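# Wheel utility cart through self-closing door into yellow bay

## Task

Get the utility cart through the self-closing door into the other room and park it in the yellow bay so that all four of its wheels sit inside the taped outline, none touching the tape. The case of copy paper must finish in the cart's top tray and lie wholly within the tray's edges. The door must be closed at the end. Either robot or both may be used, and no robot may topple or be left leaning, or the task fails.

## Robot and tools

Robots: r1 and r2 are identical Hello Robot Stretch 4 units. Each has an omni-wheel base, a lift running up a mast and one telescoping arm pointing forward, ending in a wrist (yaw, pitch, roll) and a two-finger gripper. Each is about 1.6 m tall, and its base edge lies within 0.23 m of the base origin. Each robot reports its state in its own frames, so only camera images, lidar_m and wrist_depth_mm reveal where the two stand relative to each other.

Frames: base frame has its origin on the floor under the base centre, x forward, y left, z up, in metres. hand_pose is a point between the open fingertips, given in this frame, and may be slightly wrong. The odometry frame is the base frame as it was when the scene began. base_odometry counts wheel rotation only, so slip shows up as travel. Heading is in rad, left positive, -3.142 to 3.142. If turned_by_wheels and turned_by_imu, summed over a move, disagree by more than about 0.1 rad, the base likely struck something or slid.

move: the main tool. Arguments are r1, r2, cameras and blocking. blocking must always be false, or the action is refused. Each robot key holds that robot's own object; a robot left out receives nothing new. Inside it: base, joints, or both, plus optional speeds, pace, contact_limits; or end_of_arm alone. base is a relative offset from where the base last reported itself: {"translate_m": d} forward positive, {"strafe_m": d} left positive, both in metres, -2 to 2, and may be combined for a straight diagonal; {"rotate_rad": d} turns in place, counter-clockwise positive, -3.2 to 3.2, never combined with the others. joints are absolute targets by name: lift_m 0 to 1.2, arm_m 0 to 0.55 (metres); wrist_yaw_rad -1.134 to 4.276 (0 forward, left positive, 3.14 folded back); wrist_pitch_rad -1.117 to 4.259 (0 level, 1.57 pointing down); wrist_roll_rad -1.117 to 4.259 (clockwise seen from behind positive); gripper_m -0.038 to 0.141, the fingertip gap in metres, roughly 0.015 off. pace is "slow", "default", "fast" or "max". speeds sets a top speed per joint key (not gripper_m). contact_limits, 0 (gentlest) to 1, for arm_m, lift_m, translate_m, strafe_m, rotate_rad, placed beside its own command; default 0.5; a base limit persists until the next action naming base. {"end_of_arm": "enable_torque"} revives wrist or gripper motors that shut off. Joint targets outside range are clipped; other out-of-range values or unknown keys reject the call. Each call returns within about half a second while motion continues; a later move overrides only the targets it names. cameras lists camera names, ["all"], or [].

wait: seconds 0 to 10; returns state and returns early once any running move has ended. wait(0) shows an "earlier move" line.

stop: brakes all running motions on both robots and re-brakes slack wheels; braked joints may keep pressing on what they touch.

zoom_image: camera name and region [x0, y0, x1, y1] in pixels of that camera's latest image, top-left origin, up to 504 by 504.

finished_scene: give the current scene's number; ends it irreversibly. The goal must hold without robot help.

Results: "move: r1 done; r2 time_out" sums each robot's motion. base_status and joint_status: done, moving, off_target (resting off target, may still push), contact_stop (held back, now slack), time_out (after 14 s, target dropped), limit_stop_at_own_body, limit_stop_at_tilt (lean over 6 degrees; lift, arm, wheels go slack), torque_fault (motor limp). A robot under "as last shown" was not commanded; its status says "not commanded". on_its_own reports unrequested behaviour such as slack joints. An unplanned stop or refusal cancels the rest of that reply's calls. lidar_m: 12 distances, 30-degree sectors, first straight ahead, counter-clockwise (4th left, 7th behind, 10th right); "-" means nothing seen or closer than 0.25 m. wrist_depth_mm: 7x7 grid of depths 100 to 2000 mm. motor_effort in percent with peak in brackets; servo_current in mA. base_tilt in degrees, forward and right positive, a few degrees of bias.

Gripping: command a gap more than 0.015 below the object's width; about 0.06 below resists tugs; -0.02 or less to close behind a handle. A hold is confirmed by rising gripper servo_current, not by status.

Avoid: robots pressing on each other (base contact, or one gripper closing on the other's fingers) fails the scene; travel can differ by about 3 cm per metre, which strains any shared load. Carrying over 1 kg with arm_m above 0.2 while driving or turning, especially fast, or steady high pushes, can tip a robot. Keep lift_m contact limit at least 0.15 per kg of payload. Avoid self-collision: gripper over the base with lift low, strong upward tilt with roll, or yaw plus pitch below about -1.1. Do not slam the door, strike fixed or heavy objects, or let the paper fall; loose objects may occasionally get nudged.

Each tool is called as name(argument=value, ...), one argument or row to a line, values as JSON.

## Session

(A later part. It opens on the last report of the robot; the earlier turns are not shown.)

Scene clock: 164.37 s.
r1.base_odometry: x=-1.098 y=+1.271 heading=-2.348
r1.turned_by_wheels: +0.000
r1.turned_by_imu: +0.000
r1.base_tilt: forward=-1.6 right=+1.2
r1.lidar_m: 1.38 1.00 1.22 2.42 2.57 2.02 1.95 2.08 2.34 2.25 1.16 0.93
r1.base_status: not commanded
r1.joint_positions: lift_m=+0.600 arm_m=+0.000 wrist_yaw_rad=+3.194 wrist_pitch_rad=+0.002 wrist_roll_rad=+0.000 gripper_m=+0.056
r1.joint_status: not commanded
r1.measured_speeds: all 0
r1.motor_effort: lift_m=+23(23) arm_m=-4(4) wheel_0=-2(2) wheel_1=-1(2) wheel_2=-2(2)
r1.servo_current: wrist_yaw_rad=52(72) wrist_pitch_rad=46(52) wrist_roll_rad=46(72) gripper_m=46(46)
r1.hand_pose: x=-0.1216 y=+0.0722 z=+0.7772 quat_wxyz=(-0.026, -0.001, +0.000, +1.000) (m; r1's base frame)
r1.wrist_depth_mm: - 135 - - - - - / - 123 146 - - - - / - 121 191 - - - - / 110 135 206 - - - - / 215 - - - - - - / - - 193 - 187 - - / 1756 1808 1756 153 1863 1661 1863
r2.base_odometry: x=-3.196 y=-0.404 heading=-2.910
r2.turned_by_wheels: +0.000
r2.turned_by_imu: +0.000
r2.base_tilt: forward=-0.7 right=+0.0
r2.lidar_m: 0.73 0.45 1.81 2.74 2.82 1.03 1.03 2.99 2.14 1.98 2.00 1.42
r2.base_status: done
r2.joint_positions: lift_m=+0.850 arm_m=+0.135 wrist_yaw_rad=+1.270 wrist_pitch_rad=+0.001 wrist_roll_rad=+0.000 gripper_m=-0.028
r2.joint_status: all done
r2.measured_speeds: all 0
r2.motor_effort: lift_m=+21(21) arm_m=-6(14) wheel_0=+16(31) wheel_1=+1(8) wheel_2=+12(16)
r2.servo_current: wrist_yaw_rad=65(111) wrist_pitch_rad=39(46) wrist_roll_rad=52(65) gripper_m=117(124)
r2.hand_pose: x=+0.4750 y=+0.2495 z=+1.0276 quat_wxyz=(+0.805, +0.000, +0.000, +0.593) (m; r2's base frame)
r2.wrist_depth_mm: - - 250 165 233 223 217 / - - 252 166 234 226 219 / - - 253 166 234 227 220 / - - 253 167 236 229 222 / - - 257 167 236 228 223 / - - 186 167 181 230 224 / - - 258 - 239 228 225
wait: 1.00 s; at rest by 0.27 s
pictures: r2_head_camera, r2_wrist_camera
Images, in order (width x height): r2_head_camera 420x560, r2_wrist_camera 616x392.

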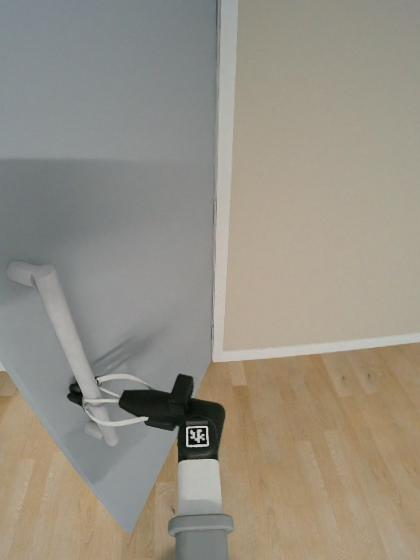

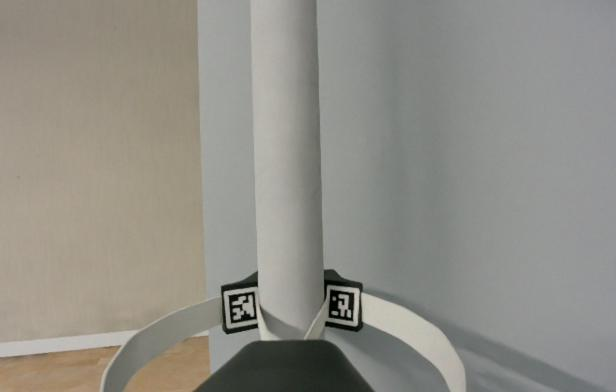

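move(
  blocking=false,
  r2={"base":{"strafe_m":-0.32,"translate_m":-0.03},"joints":{"arm_m":0.185,"wrist_yaw_rad":1.53},"speeds":{"wrist_yaw_rad":0.09,"arm_m":0.017},"pace":"slow"},
)

wait(
  seconds=5,
)

wait(
  seconds=1,
  cameras=["r2_wrist_camera","r2_head_camera"],
)

move(
  blocking=false,
  r2={"base":{"strafe_m":-0.165,"translate_m":0.03},"joints":{"arm_m":0.205,"wrist_yaw_rad":1.68},"speeds":{"wrist_yaw_rad":0.09,"arm_m":0.017},"pace":"slow"},
)

wait(
  seconds=4,
)

wait(
  seconds=1,
  cameras=["r2_wrist_camera","r2_head_camera","r1_head_camera","r2_head_left_camera"],
)

Scene clock: 171.20 s.
move: r2 moving
r1: as last shown
r1.base_tilt: forward=-1.6 right=+1.3
r1.lidar_m: 1.36 1.01 1.22 2.45 2.57 2.02 1.93 2.05 2.33 2.26 1.15 0.92
r1.motor_effort: lift_m=+23(23) arm_m=-4(4) wheel_0=-2(3) wheel_1=-1(2) wheel_2=-2(2)
r1.servo_current: wrist_yaw_rad=59(59) wrist_pitch_rad=39(46) wrist_roll_rad=39(59) gripper_m=33(46)
r1.wrist_depth_mm: - 135 - - - - - / - 123 146 - - - - / - 121 191 - - - - / 110 135 207 - - - - / 215 - - - - - - / - - 193 - 188 - - / 1756 1756 1756 153 1756 1708 1808
r2.base_odometry: x=-3.198 y=-0.391 heading=-2.908
r2.turned_by_wheels: +0.003
r2.turned_by_imu: +0.003
r2.base_tilt: forward=-0.7 right=+0.0
r2.lidar_m: 0.74 0.47 1.86 2.75 2.81 1.08 1.00 2.98 2.10 1.99 1.99 1.41
r2.base_status: translate_m moving; strafe_m moving
r2.joint_positions: lift_m=+0.850 arm_m=+0.143 wrist_yaw_rad=+1.308 wrist_pitch_rad=+0.001 wrist_roll_rad=+0.000 gripper_m=-0.028
r2.joint_status: arm_m moving; wrist_yaw_rad moving
r2.measured_speeds: translate_m=-0.004 strafe_m=-0.053 rotate_rad=-0.001 lift_m=+0.000 arm_m=+0.017 wrist_yaw_rad=+0.094 wrist_pitch_rad=+0.000 wrist_roll_rad=+0.000
r2.motor_effort: lift_m=+21(21) arm_m=+10(12) wheel_0=+25(25) wheel_1=-3(5) wheel_2=+13(15)
r2.servo_current: wrist_yaw_rad=91(98) wrist_pitch_rad=39(39) wrist_roll_rad=52(59) gripper_m=117(117)
r2.hand_pose: x=+0.4730 y=+0.2558 z=+1.0276 quat_wxyz=(+0.794, +0.000, +0.000, +0.608) (m; r2's base frame)
r2.wrist_depth_mm: - - 252 165 230 220 213 / - - 254 165 231 222 216 / - - 255 166 232 224 216 / - - 255 166 234 225 217 / - - 258 167 236 225 219 / - - 186 167 181 226 219 / - - 260 - 236 224 221
pictures: none

Scene clock: 175.10 s.
earlier move: r2 done
r1.base_odometry: x=-1.098 y=+1.271 heading=-2.348
r1.turned_by_wheels: +0.000
r1.turned_by_imu: +0.000
r1.base_tilt: forward=-1.6 right=+1.3
r1.lidar_m: 1.64 0.99 1.22 2.42 2.57 1.98 1.93 2.07 2.36 2.27 1.16 0.93
r1.base_status: not commanded
r1.joint_positions: lift_m=+0.600 arm_m=+0.000 wrist_yaw_rad=+3.194 wrist_pitch_rad=+0.002 wrist_roll_rad=+0.000 gripper_m=+0.056
r1.joint_status: not commanded
r1.measured_speeds: all 0
r1.motor_effort: lift_m=+23(23) arm_m=-4(4) wheel_0=-2(3) wheel_1=-1(2) wheel_2=-2(2)
r1.servo_current: wrist_yaw_rad=65(78) wrist_pitch_rad=39(52) wrist_roll_rad=52(65) gripper_m=39(46)
r1.hand_pose: x=-0.1216 y=+0.0722 z=+0.7772 quat_wxyz=(-0.026, -0.001, +0.000, +1.000) (m; r1's base frame)
r1.wrist_depth_mm: - 135 - - - - - / - 123 146 - - - - / - 121 191 - - - - / 110 136 206 - - - - / 216 - - - - - - / - - 193 - 187 - - / 1756 1756 1808 154 1863 1661 1863
r2.base_odometry: x=-3.241 y=-0.086 heading=-2.908
r2.turned_by_wheels: +0.000
r2.turned_by_imu: +0.011
r2.base_tilt: forward=-0.7 right=+0.0
r2.lidar_m: 1.00 0.46 1.89 3.05 3.15 1.10 1.39 2.54 1.76 1.69 1.74 1.45
r2.base_status: done
r2.joint_positions: lift_m=+0.850 arm_m=+0.185 wrist_yaw_rad=+1.545 wrist_pitch_rad=+0.001 wrist_roll_rad=+0.000 gripper_m=-0.029
r2.joint_status: all done
r2.measured_speeds: all 0
r2.motor_effort: lift_m=+21(21) arm_m=+12(16) wheel_0=+17(31) wheel_1=+2(6) wheel_2=+9(15)
r2.servo_current: wrist_yaw_rad=72(143) wrist_pitch_rad=33(46) wrist_roll_rad=39(59) gripper_m=117(124)
r2.hand_pose: x=+0.4503 y=+0.2860 z=+1.0276 quat_wxyz=(+0.716, +0.000, +0.000, +0.698) (m; r2's base frame)
r2.wrist_depth_mm: - - 249 171 233 224 218 / - - 250 164 235 227 220 / - - 251 170 235 228 222 / - - 252 170 235 229 223 / - - 255 167 238 229 224 / - - 185 167 235 229 224 / - - 259 - 237 229 227
wait: 3.90 of 5 s (r2 has come to rest)
pictures: none

Scene clock: 176.10 s.
r1.base_odometry: x=-1.098 y=+1.271 heading=-2.348
r1.turned_by_wheels: +0.000
r1.turned_by_imu: +0.000
r1.base_tilt: forward=-1.6 right=+1.3
r1.lidar_m: 1.64 1.01 1.26 2.44 2.59 2.00 1.94 2.05 2.35 2.28 1.17 0.91
r1.base_status: not commanded
r1.joint_positions: lift_m=+0.600 arm_m=+0.000 wrist_yaw_rad=+3.194 wrist_pitch_rad=+0.002 wrist_roll_rad=+0.000 gripper_m=+0.056
r1.joint_status: not commanded
r1.measured_speeds: all 0
r1.motor_effort: lift_m=+23(23) arm_m=-4(4) wheel_0=-2(3) wheel_1=-1(2) wheel_2=-2(2)
r1.servo_current: wrist_yaw_rad=46(78) wrist_pitch_rad=33(52) wrist_roll_rad=59(65) gripper_m=39(46)
r1.hand_pose: x=-0.1216 y=+0.0722 z=+0.7772 quat_wxyz=(-0.026, -0.001, +0.000, +1.000) (m; r1's base frame)
r1.wrist_depth_mm: - 135 - - - - - / - 123 146 - - - - / - 121 191 - - - - / 110 135 206 - - - - / 216 - - - - - - / - - 194 - 187 - - / 1756 1708 1756 153 1808 1708 1808
r2.base_odometry: x=-3.241 y=-0.086 heading=-2.908
r2.turned_by_wheels: +0.000
r2.turned_by_imu: +0.000
r2.base_tilt: forward=-0.7 right=+0.1
r2.lidar_m: 1.01 0.45 1.92 3.04 3.15 1.10 1.41 2.54 1.80 1.69 1.76 1.43
r2.base_status: done
r2.joint_positions: lift_m=+0.850 arm_m=+0.185 wrist_yaw_rad=+1.545 wrist_pitch_rad=+0.001 wrist_roll_rad=+0.000 gripper_m=-0.029
r2.joint_status: all done
r2.measured_speeds: all 0
r2.motor_effort: lift_m=+21(21) arm_m=+12(16) wheel_0=+17(31) wheel_1=+2(6) wheel_2=+9(15)
r2.servo_current: wrist_yaw_rad=85(143) wrist_pitch_rad=46(46) wrist_roll_rad=46(59) gripper_m=117(124)
r2.hand_pose: x=+0.4503 y=+0.2860 z=+1.0276 quat_wxyz=(+0.716, +0.000, +0.000, +0.698) (m; r2's base frame)
r2.wrist_depth_mm: - - 250 164 232 224 220 / - - 252 164 234 226 220 / - - 251 170 234 229 221 / - - 252 170 236 229 223 / - - 254 166 237 229 224 / - - 185 167 236 230 225 / - - 258 - 237 229 227
wait: 1.00 s; at rest by 0.27 s
pictures: r2_head_camera, r2_wrist_camera
Images, in order (width x height): r2_head_camera 420x560, r2_wrist_camera 616x392.

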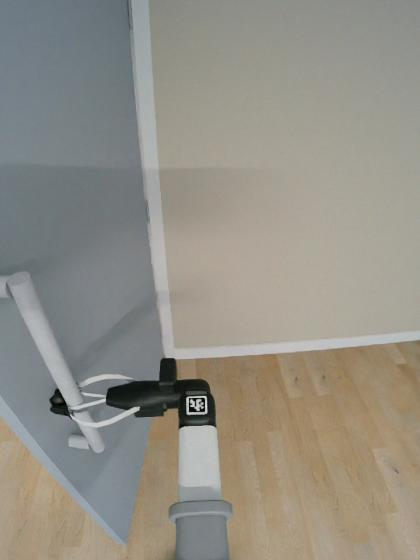

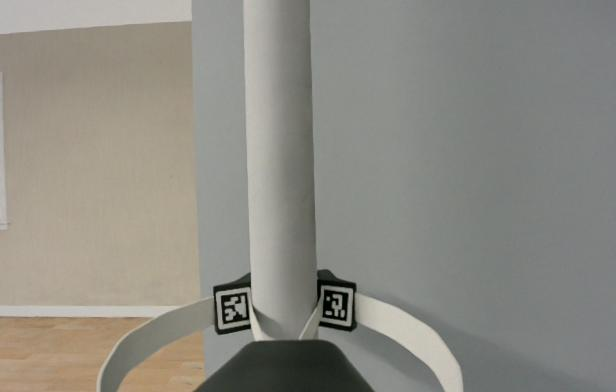

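Scene clock: 176.60 s.
move: r2 moving
r1: as last shown
r1.base_tilt: forward=-1.5 right=+1.3
r1.lidar_m: 1.64 1.03 1.23 2.44 2.56 2.01 1.94 2.05 2.34 2.27 1.17 0.92
r1.motor_effort: lift_m=+23(23) arm_m=-4(4) wheel_0=-2(2) wheel_1=-1(2) wheel_2=-2(2)
r1.servo_current: wrist_yaw_rad=46(65) wrist_pitch_rad=33(46) wrist_roll_rad=46(59) gripper_m=46(46)
r1.wrist_depth_mm: - 135 - - - - - / - 123 146 - - - - / - 121 191 - - - - / 110 135 206 - - - - / 216 - - - - - - / - - 193 - 187 - - / 1708 1756 1756 153 1756 1708 1863
r2.base_odometry: x=-3.246 y=-0.074 heading=-2.906
r2.turned_by_wheels: +0.002
r2.turned_by_imu: +0.002
r2.base_tilt: forward=-0.7 right=+0.1
r2.lidar_m: 1.01 0.47 1.89 3.06 3.14 1.11 1.41 2.49 1.75 1.68 1.75 1.41
r2.base_status: translate_m moving; strafe_m moving
r2.joint_positions: lift_m=+0.850 arm_m=+0.193 wrist_yaw_rad=+1.583 wrist_pitch_rad=+0.001 wrist_roll_rad=+0.000 gripper_m=-0.029
r2.joint_status: arm_m moving; wrist_yaw_rad moving
r2.measured_speeds: translate_m=+0.009 strafe_m=-0.051 rotate_rad=-0.001 lift_m=+0.000 arm_m=+0.017 wrist_yaw_rad=+0.094 wrist_pitch_rad=+0.000 wrist_roll_rad=+0.000
r2.motor_effort: lift_m=+21(21) arm_m=+12(14) wheel_0=+19(24) wheel_1=+1(2) wheel_2=-2(8)
r2.servo_current: wrist_yaw_rad=98(98) wrist_pitch_rad=39(46) wrist_roll_rad=52(52) gripper_m=117(117)
r2.hand_pose: x=+0.4476 y=+0.2894 z=+1.0276 quat_wxyz=(+0.703, +0.000, +0.000, +0.711) (m; r2's base frame)
r2.wrist_depth_mm: - - 251 171 229 222 216 / - - 252 164 231 222 215 / - - 253 170 233 224 217 / - - 254 170 235 227 219 / - - 257 169 236 225 220 / - - 185 170 232 227 221 / - - 260 - 236 224 222
pictures: none

Scene clock: 179.00 s.
earlier move: r2 done
r1.base_odometry: x=-1.098 y=+1.271 heading=-2.348
r1.turned_by_wheels: +0.000
r1.turned_by_imu: +0.000
r1.base_tilt: forward=-1.6 right=+1.3
r1.lidar_m: 2.01 1.03 1.19 2.43 2.53 2.03 1.94 2.07 2.35 2.24 1.16 0.92
r1.base_status: not commanded
r1.joint_positions: lift_m=+0.600 arm_m=+0.000 wrist_yaw_rad=+3.194 wrist_pitch_rad=+0.002 wrist_roll_rad=+0.000 gripper_m=+0.056
r1.joint_status: not commanded
r1.measured_speeds: all 0
r1.motor_effort: lift_m=+23(23) arm_m=-4(4) wheel_0=-2(2) wheel_1=-1(2) wheel_2=-2(2)
r1.servo_current: wrist_yaw_rad=46(65) wrist_pitch_rad=46(52) wrist_roll_rad=39(65) gripper_m=46(46)
r1.hand_pose: x=-0.1216 y=+0.0722 z=+0.7772 quat_wxyz=(-0.026, -0.001, +0.000, +1.000) (m; r1's base frame)
r1.wrist_depth_mm: - 135 - - - - - / - 123 146 - - - - / - 121 191 - - - - / 110 136 206 - - - - / 215 - - - - - - / - - 194 - 188 - - / 1708 1708 1708 153 1808 1708 1863
r2.base_odometry: x=-3.308 y=+0.067 heading=-2.906
r2.turned_by_wheels: +0.000
r2.turned_by_imu: +0.008
r2.base_tilt: forward=-0.7 right=+0.1
r2.lidar_m: 1.34 0.43 0.46 3.23 3.34 1.23 - 2.23 1.60 1.51 1.60 1.39
r2.base_status: done
r2.joint_positions: lift_m=+0.850 arm_m=+0.205 wrist_yaw_rad=+1.696 wrist_pitch_rad=+0.001 wrist_roll_rad=+0.000 gripper_m=-0.029
r2.joint_status: all done
r2.measured_speeds: all 0
r2.motor_effort: lift_m=+21(21) arm_m=+12(16) wheel_0=+17(29) wheel_1=+4(6) wheel_2=-3(8)
r2.servo_current: wrist_yaw_rad=85(124) wrist_pitch_rad=39(46) wrist_roll_rad=46(52) gripper_m=111(124)
r2.hand_pose: x=+0.4261 y=+0.2971 z=+1.0276 quat_wxyz=(+0.661, +0.000, +0.000, +0.750) (m; r2's base frame)
r2.wrist_depth_mm: - - 249 235 231 224 218 / - - 250 237 232 225 219 / - - 252 238 234 227 220 / - - 253 173 235 227 221 / - - 254 173 236 229 224 / - - 182 167 234 229 223 / - - 258 - 236 228 224
wait: 2.40 of 4 s (r2 has come to rest)
pictures: none

Scene clock: 180.00 s.
r1.base_odometry: x=-1.098 y=+1.271 heading=-2.348
r1.turned_by_wheels: +0.000
r1.turned_by_imu: +0.000
r1.base_tilt: forward=-1.6 right=+1.3
r1.lidar_m: 2.01 1.03 1.24 2.42 2.55 1.99 1.94 2.07 2.35 2.27 1.14 0.93
r1.base_status: not commanded
r1.joint_positions: lift_m=+0.600 arm_m=+0.000 wrist_yaw_rad=+3.194 wrist_pitch_rad=+0.002 wrist_roll_rad=+0.000 gripper_m=+0.056
r1.joint_status: not commanded
r1.measured_speeds: all 0
r1.motor_effort: lift_m=+23(23) arm_m=-4(4) wheel_0=-2(2) wheel_1=-1(2) wheel_2=-2(2)
r1.servo_current: wrist_yaw_rad=52(65) wrist_pitch_rad=39(52) wrist_roll_rad=46(65) gripper_m=39(46)
r1.hand_pose: x=-0.1216 y=+0.0722 z=+0.7772 quat_wxyz=(-0.026, -0.001, +0.000, +1.000) (m; r1's base frame)
r1.wrist_depth_mm: - 135 - - - - - / - 123 146 - - - - / - 121 191 - - - - / 110 136 206 - - - - / 216 - - - - - - / - - 193 - 187 - - / 1808 1708 1756 153 1808 1618 1863
r2.base_odometry: x=-3.308 y=+0.067 heading=-2.906
r2.turned_by_wheels: +0.000
r2.turned_by_imu: +0.000
r2.base_tilt: forward=-0.7 right=+0.0
r2.lidar_m: 1.33 0.45 0.47 3.22 3.35 1.23 - 2.25 1.60 1.53 1.56 1.41
r2.base_status: done
r2.joint_positions: lift_m=+0.850 arm_m=+0.205 wrist_yaw_rad=+1.696 wrist_pitch_rad=+0.001 wrist_roll_rad=+0.000 gripper_m=-0.029
r2.joint_status: all done
r2.measured_speeds: all 0
r2.motor_effort: lift_m=+21(21) arm_m=+13(16) wheel_0=+18(29) wheel_1=+4(6) wheel_2=-3(8)
r2.servo_current: wrist_yaw_rad=91(124) wrist_pitch_rad=33(46) wrist_roll_rad=33(52) gripper_m=117(124)
r2.hand_pose: x=+0.4261 y=+0.2971 z=+1.0276 quat_wxyz=(+0.661, +0.000, +0.000, +0.750) (m; r2's base frame)
r2.wrist_depth_mm: - - 249 236 230 224 217 / - - 250 236 232 224 219 / - - 252 238 233 226 220 / - - 253 174 235 227 221 / - - 254 172 236 228 224 / - - 182 167 234 229 224 / - - 257 - 236 229 224
wait: 1.00 s; at rest by 0.27 s
pictures: r1_head_camera, r2_head_camera, r2_head_left_camera, r2_wrist_camera
Images, in order (width x height): r1_head_camera 420x560, r2_head_camera 420x560, r2_head_left_camera 420x672, r2_wrist_camera 616x392.

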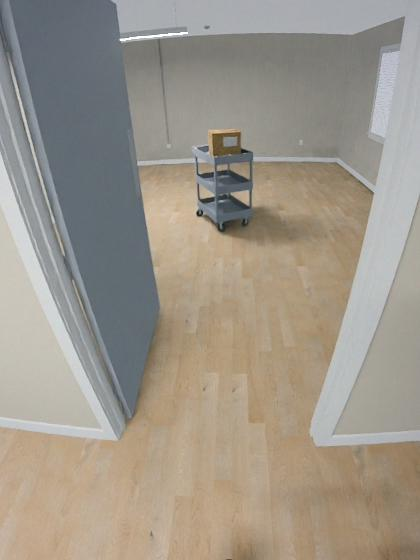

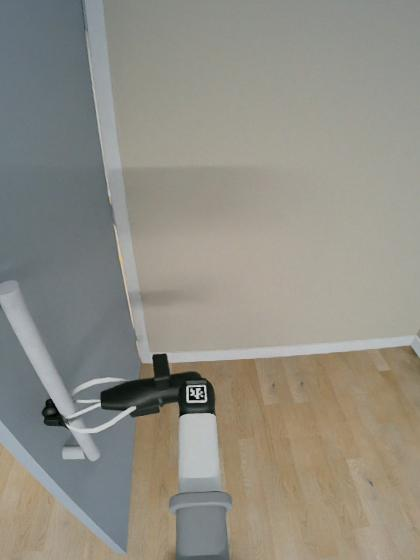

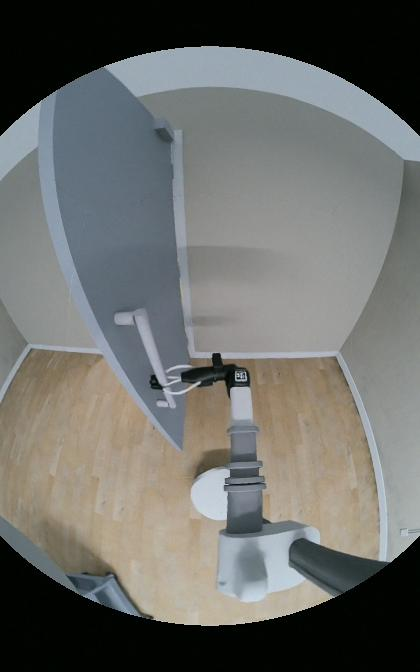

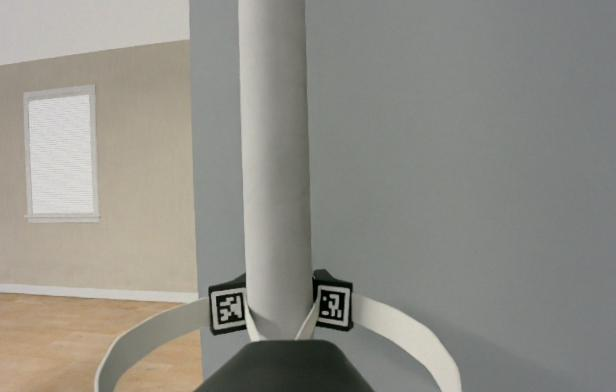

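move(
  blocking=false,
  r1={"base":{"strafe_m":-0.08}},
)

wait(
  seconds=2,
)

move(
  blocking=false,
  r1={"base":{"translate_m":0.55}},
)

wait(
  seconds=4,
  cameras=["r1_head_camera","r1_head_left_camera","r1_head_right_camera"],
)

Scene clock: 201.23 s.
move: r1 moving
r1.base_odometry: x=-1.124 y=+1.296 heading=-2.348
r1.turned_by_wheels: +0.000
r1.turned_by_imu: +0.000
r1.base_tilt: forward=-1.6 right=+1.3
r1.lidar_m: 3.28 1.04 1.22 2.47 2.59 2.01 1.93 2.08 2.33 2.23 1.18 0.89
r1.base_status: strafe_m moving
r1.joint_positions: lift_m=+0.600 arm_m=+0.000 wrist_yaw_rad=+3.194 wrist_pitch_rad=+0.002 wrist_roll_rad=+0.000 gripper_m=+0.056
r1.joint_status: not commanded
r1.measured_speeds: translate_m=-0.001 strafe_m=-0.141 rotate_rad=+0.003 lift_m=+0.000 arm_m=+0.000 wrist_yaw_rad=+0.000 wrist_pitch_rad=+0.000 wrist_roll_rad=+0.000
r1.motor_effort: lift_m=+23(23) arm_m=-4(4) wheel_0=+10(10) wheel_1=-9(11) wheel_2=+1(2)
r1.servo_current: wrist_yaw_rad=39(59) wrist_pitch_rad=46(46) wrist_roll_rad=39(72) gripper_m=39(46)
r1.hand_pose: x=-0.1216 y=+0.0722 z=+0.7772 quat_wxyz=(-0.026, -0.001, +0.000, +1.000) (m; r1's base frame)
r1.wrist_depth_mm: - 135 - - - - - / - 123 146 - - - - / - 121 191 - - - - / 110 136 206 - - - - / 216 - - - - - - / - - 194 - 187 - - / 1708 1756 1756 153 1863 1708 1756
r2: as last shown
r2.base_tilt: forward=-0.7 right=+0.1
r2.lidar_m: 1.35 0.44 0.47 3.22 3.33 1.21 - 2.24 1.62 1.49 1.61 1.40
r2.motor_effort: lift_m=+21(21) arm_m=+12(13) wheel_0=+17(18) wheel_1=+4(5) wheel_2=-3(4)
r2.servo_current: wrist_yaw_rad=85(98) wrist_pitch_rad=46(46) wrist_roll_rad=46(52) gripper_m=117(117)
r2.wrist_depth_mm: - - 249 235 231 224 216 / - - 250 237 233 224 219 / - - 251 237 235 226 221 / - - 253 174 235 229 222 / - - 255 173 236 229 223 / - - 182 167 234 229 224 / - - 259 - 236 228 224
pictures: none

Scene clock: 202.07 s.
earlier move: r1 done
r1.base_odometry: x=-1.155 y=+1.327 heading=-2.348
r1.turned_by_wheels: +0.000
r1.turned_by_imu: -0.001
r1.base_tilt: forward=-1.6 right=+1.3
r1.lidar_m: 3.28 1.05 1.23 2.52 2.66 2.02 1.94 2.07 2.28 2.17 1.14 0.89
r1.base_status: done
r1.joint_positions: lift_m=+0.600 arm_m=+0.000 wrist_yaw_rad=+3.194 wrist_pitch_rad=+0.002 wrist_roll_rad=+0.000 gripper_m=+0.056
r1.joint_status: not commanded
r1.measured_speeds: all 0
r1.motor_effort: lift_m=+23(23) arm_m=-4(4) wheel_0=+2(10) wheel_1=-2(11) wheel_2=+0(2)
r1.servo_current: wrist_yaw_rad=46(65) wrist_pitch_rad=39(46) wrist_roll_rad=52(72) gripper_m=39(46)
r1.hand_pose: x=-0.1216 y=+0.0722 z=+0.7772 quat_wxyz=(-0.026, -0.001, +0.000, +1.000) (m; r1's base frame)
r1.wrist_depth_mm: - 135 - - - - - / - 122 135 - - - - / - 124 161 - - - - / 109 135 214 - - - - / 214 - - - - - - / - - 194 - 187 - - / 1756 1708 1708 153 1863 1708 1808
r2.base_odometry: x=-3.308 y=+0.067 heading=-2.906
r2.turned_by_wheels: +0.000
r2.turned_by_imu: +0.000
r2.base_tilt: forward=-0.7 right=+0.1
r2.lidar_m: 1.33 0.45 0.45 3.22 3.33 1.22 - 2.23 1.61 1.54 1.59 1.43
r2.base_status: not commanded
r2.joint_positions: lift_m=+0.850 arm_m=+0.205 wrist_yaw_rad=+1.696 wrist_pitch_rad=+0.001 wrist_roll_rad=+0.000 gripper_m=-0.029
r2.joint_status: not commanded
r2.measured_speeds: all 0
r2.motor_effort: lift_m=+21(21) arm_m=+12(13) wheel_0=+18(18) wheel_1=+4(5) wheel_2=-3(4)
r2.servo_current: wrist_yaw_rad=91(104) wrist_pitch_rad=46(46) wrist_roll_rad=46(59) gripper_m=117(117)
r2.hand_pose: x=+0.4261 y=+0.2971 z=+1.0276 quat_wxyz=(+0.661, +0.000, +0.000, +0.750) (m; r2's base frame)
r2.wrist_depth_mm: - - 248 236 231 224 218 / - - 250 237 231 224 219 / - - 251 238 234 226 220 / - - 252 174 234 228 221 / - - 254 173 236 228 223 / - - 182 167 234 229 224 / - - 257 - 236 228 224
wait: 0.83 of 2 s (r1 has come to rest)
pictures: none

Scene clock: 202.57 s.
move: r1 moving
r1.base_odometry: x=-1.177 y=+1.305 heading=-2.348
r1.turned_by_wheels: +0.000
r1.turned_by_imu: +0.000
r1.base_tilt: forward=-1.6 right=+1.3
r1.lidar_m: 3.24 1.04 1.21 2.50 2.65 2.01 1.98 2.12 2.26 2.18 1.13 0.86
r1.base_status: translate_m moving
r1.joint_positions: lift_m=+0.600 arm_m=+0.000 wrist_yaw_rad=+3.194 wrist_pitch_rad=+0.002 wrist_roll_rad=+0.000 gripper_m=+0.056
r1.joint_status: not commanded
r1.measured_speeds: translate_m=+0.121 strafe_m=+0.000 rotate_rad=+0.000 lift_m=+0.000 arm_m=+0.000 wrist_yaw_rad=+0.000 wrist_pitch_rad=+0.000 wrist_roll_rad=+0.000
r1.motor_effort: lift_m=+23(23) arm_m=-4(4) wheel_0=+7(8) wheel_1=+4(6) wheel_2=-7(9)
r1.servo_current: wrist_yaw_rad=72(72) wrist_pitch_rad=39(39) wrist_roll_rad=46(65) gripper_m=46(46)
r1.hand_pose: x=-0.1216 y=+0.0722 z=+0.7772 quat_wxyz=(-0.026, -0.001, +0.000, +1.000) (m; r1's base frame)
r1.wrist_depth_mm: - 135 - - - - - / - 122 134 - - - - / - 125 158 - - - - / 107 135 210 - - - - / 213 - - - - - - / - - 194 - 188 - - / 220 1756 1708 153 1808 1708 1808
r2: as last shown
r2.base_tilt: forward=-0.7 right=+0.0
r2.lidar_m: 1.34 0.46 0.46 3.20 3.34 1.22 - 2.24 1.63 1.53 1.60 1.43
r2.motor_effort: lift_m=+21(21) arm_m=+12(13) wheel_0=+17(18) wheel_1=+4(4) wheel_2=-3(4)
r2.servo_current: wrist_yaw_rad=91(98) wrist_pitch_rad=46(46) wrist_roll_rad=46(59) gripper_m=117(117)
r2.wrist_depth_mm: - - 249 235 231 224 218 / - - 251 237 233 224 219 / - - 251 237 234 226 220 / - - 253 173 234 229 222 / - - 254 173 236 228 222 / - - 182 167 233 229 224 / - - 257 - 236 229 224
pictures: none

Scene clock: 205.40 s.
earlier move: r1 done
r1.base_odometry: x=-1.540 y=+0.935 heading=-2.348
r1.turned_by_wheels: +0.000
r1.turned_by_imu: +0.000
r1.base_tilt: forward=-1.6 right=+1.3
r1.lidar_m: 2.72 0.85 0.70 1.30 2.63 2.59 2.49 2.64 2.30 1.06 0.47 0.50
r1.base_status: done
r1.joint_positions: lift_m=+0.600 arm_m=+0.000 wrist_yaw_rad=+3.194 wrist_pitch_rad=+0.002 wrist_roll_rad=+0.000 gripper_m=+0.056
r1.joint_status: not commanded
r1.measured_speeds: all 0
r1.motor_effort: lift_m=+23(23) arm_m=-4(4) wheel_0=+3(9) wheel_1=+0(8) wheel_2=+0(10)
r1.servo_current: wrist_yaw_rad=46(72) wrist_pitch_rad=46(52) wrist_roll_rad=39(65) gripper_m=46(46)
r1.hand_pose: x=-0.1216 y=+0.0722 z=+0.7772 quat_wxyz=(-0.026, -0.001, +0.000, +1.000) (m; r1's base frame)
r1.wrist_depth_mm: - 135 - - - - - / - 120 135 - - - - / - 123 177 - - - - / 110 136 212 - - - - / 216 - - - - - - / - - 194 - 187 - - / 1756 1756 1708 143 1808 1708 1808
r2.base_odometry: x=-3.308 y=+0.067 heading=-2.906
r2.turned_by_wheels: +0.000
r2.turned_by_imu: +0.000
r2.base_tilt: forward=-0.7 right=+0.0
r2.lidar_m: 1.33 0.45 0.45 3.23 3.30 1.19 - 2.25 1.60 1.53 1.57 1.41
r2.base_status: not commanded
r2.joint_positions: lift_m=+0.850 arm_m=+0.205 wrist_yaw_rad=+1.696 wrist_pitch_rad=+0.001 wrist_roll_rad=+0.000 gripper_m=-0.029
r2.joint_status: not commanded
r2.measured_speeds: all 0
r2.motor_effort: lift_m=+21(21) arm_m=+12(13) wheel_0=+18(18) wheel_1=+4(5) wheel_2=-3(4)
r2.servo_current: wrist_yaw_rad=98(104) wrist_pitch_rad=39(46) wrist_roll_rad=46(59) gripper_m=111(124)
r2.hand_pose: x=+0.4261 y=+0.2971 z=+1.0276 quat_wxyz=(+0.661, +0.000, +0.000, +0.750) (m; r2's base frame)
r2.wrist_depth_mm: - - 249 235 232 224 218 / - - 251 237 232 224 220 / - - 251 237 234 226 220 / - - 253 173 235 227 222 / - - 255 173 236 228 224 / - - 181 167 234 229 224 / - - 258 - 236 228 224
wait: 2.83 of 4 s (r1 has come to rest)
pictures: r1_head_camera, r1_head_left_camera, r1_head_right_camera
Images, in order (width x height): r1_head_camera 420x560, r1_head_left_camera 420x672, r1_head_right_camera 420x672.

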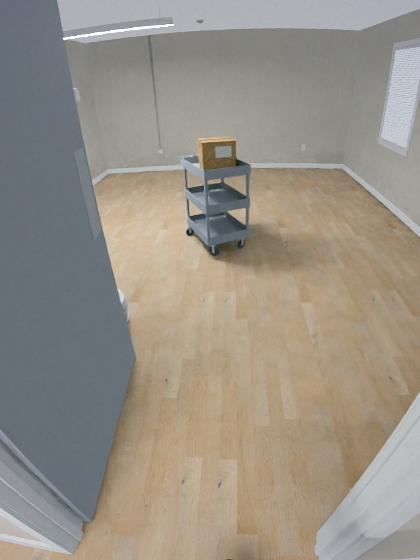

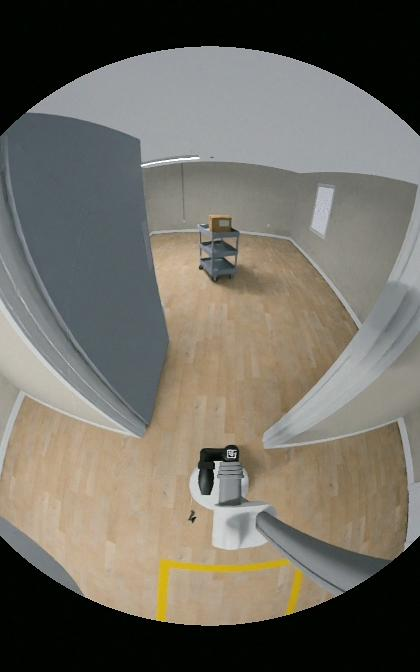

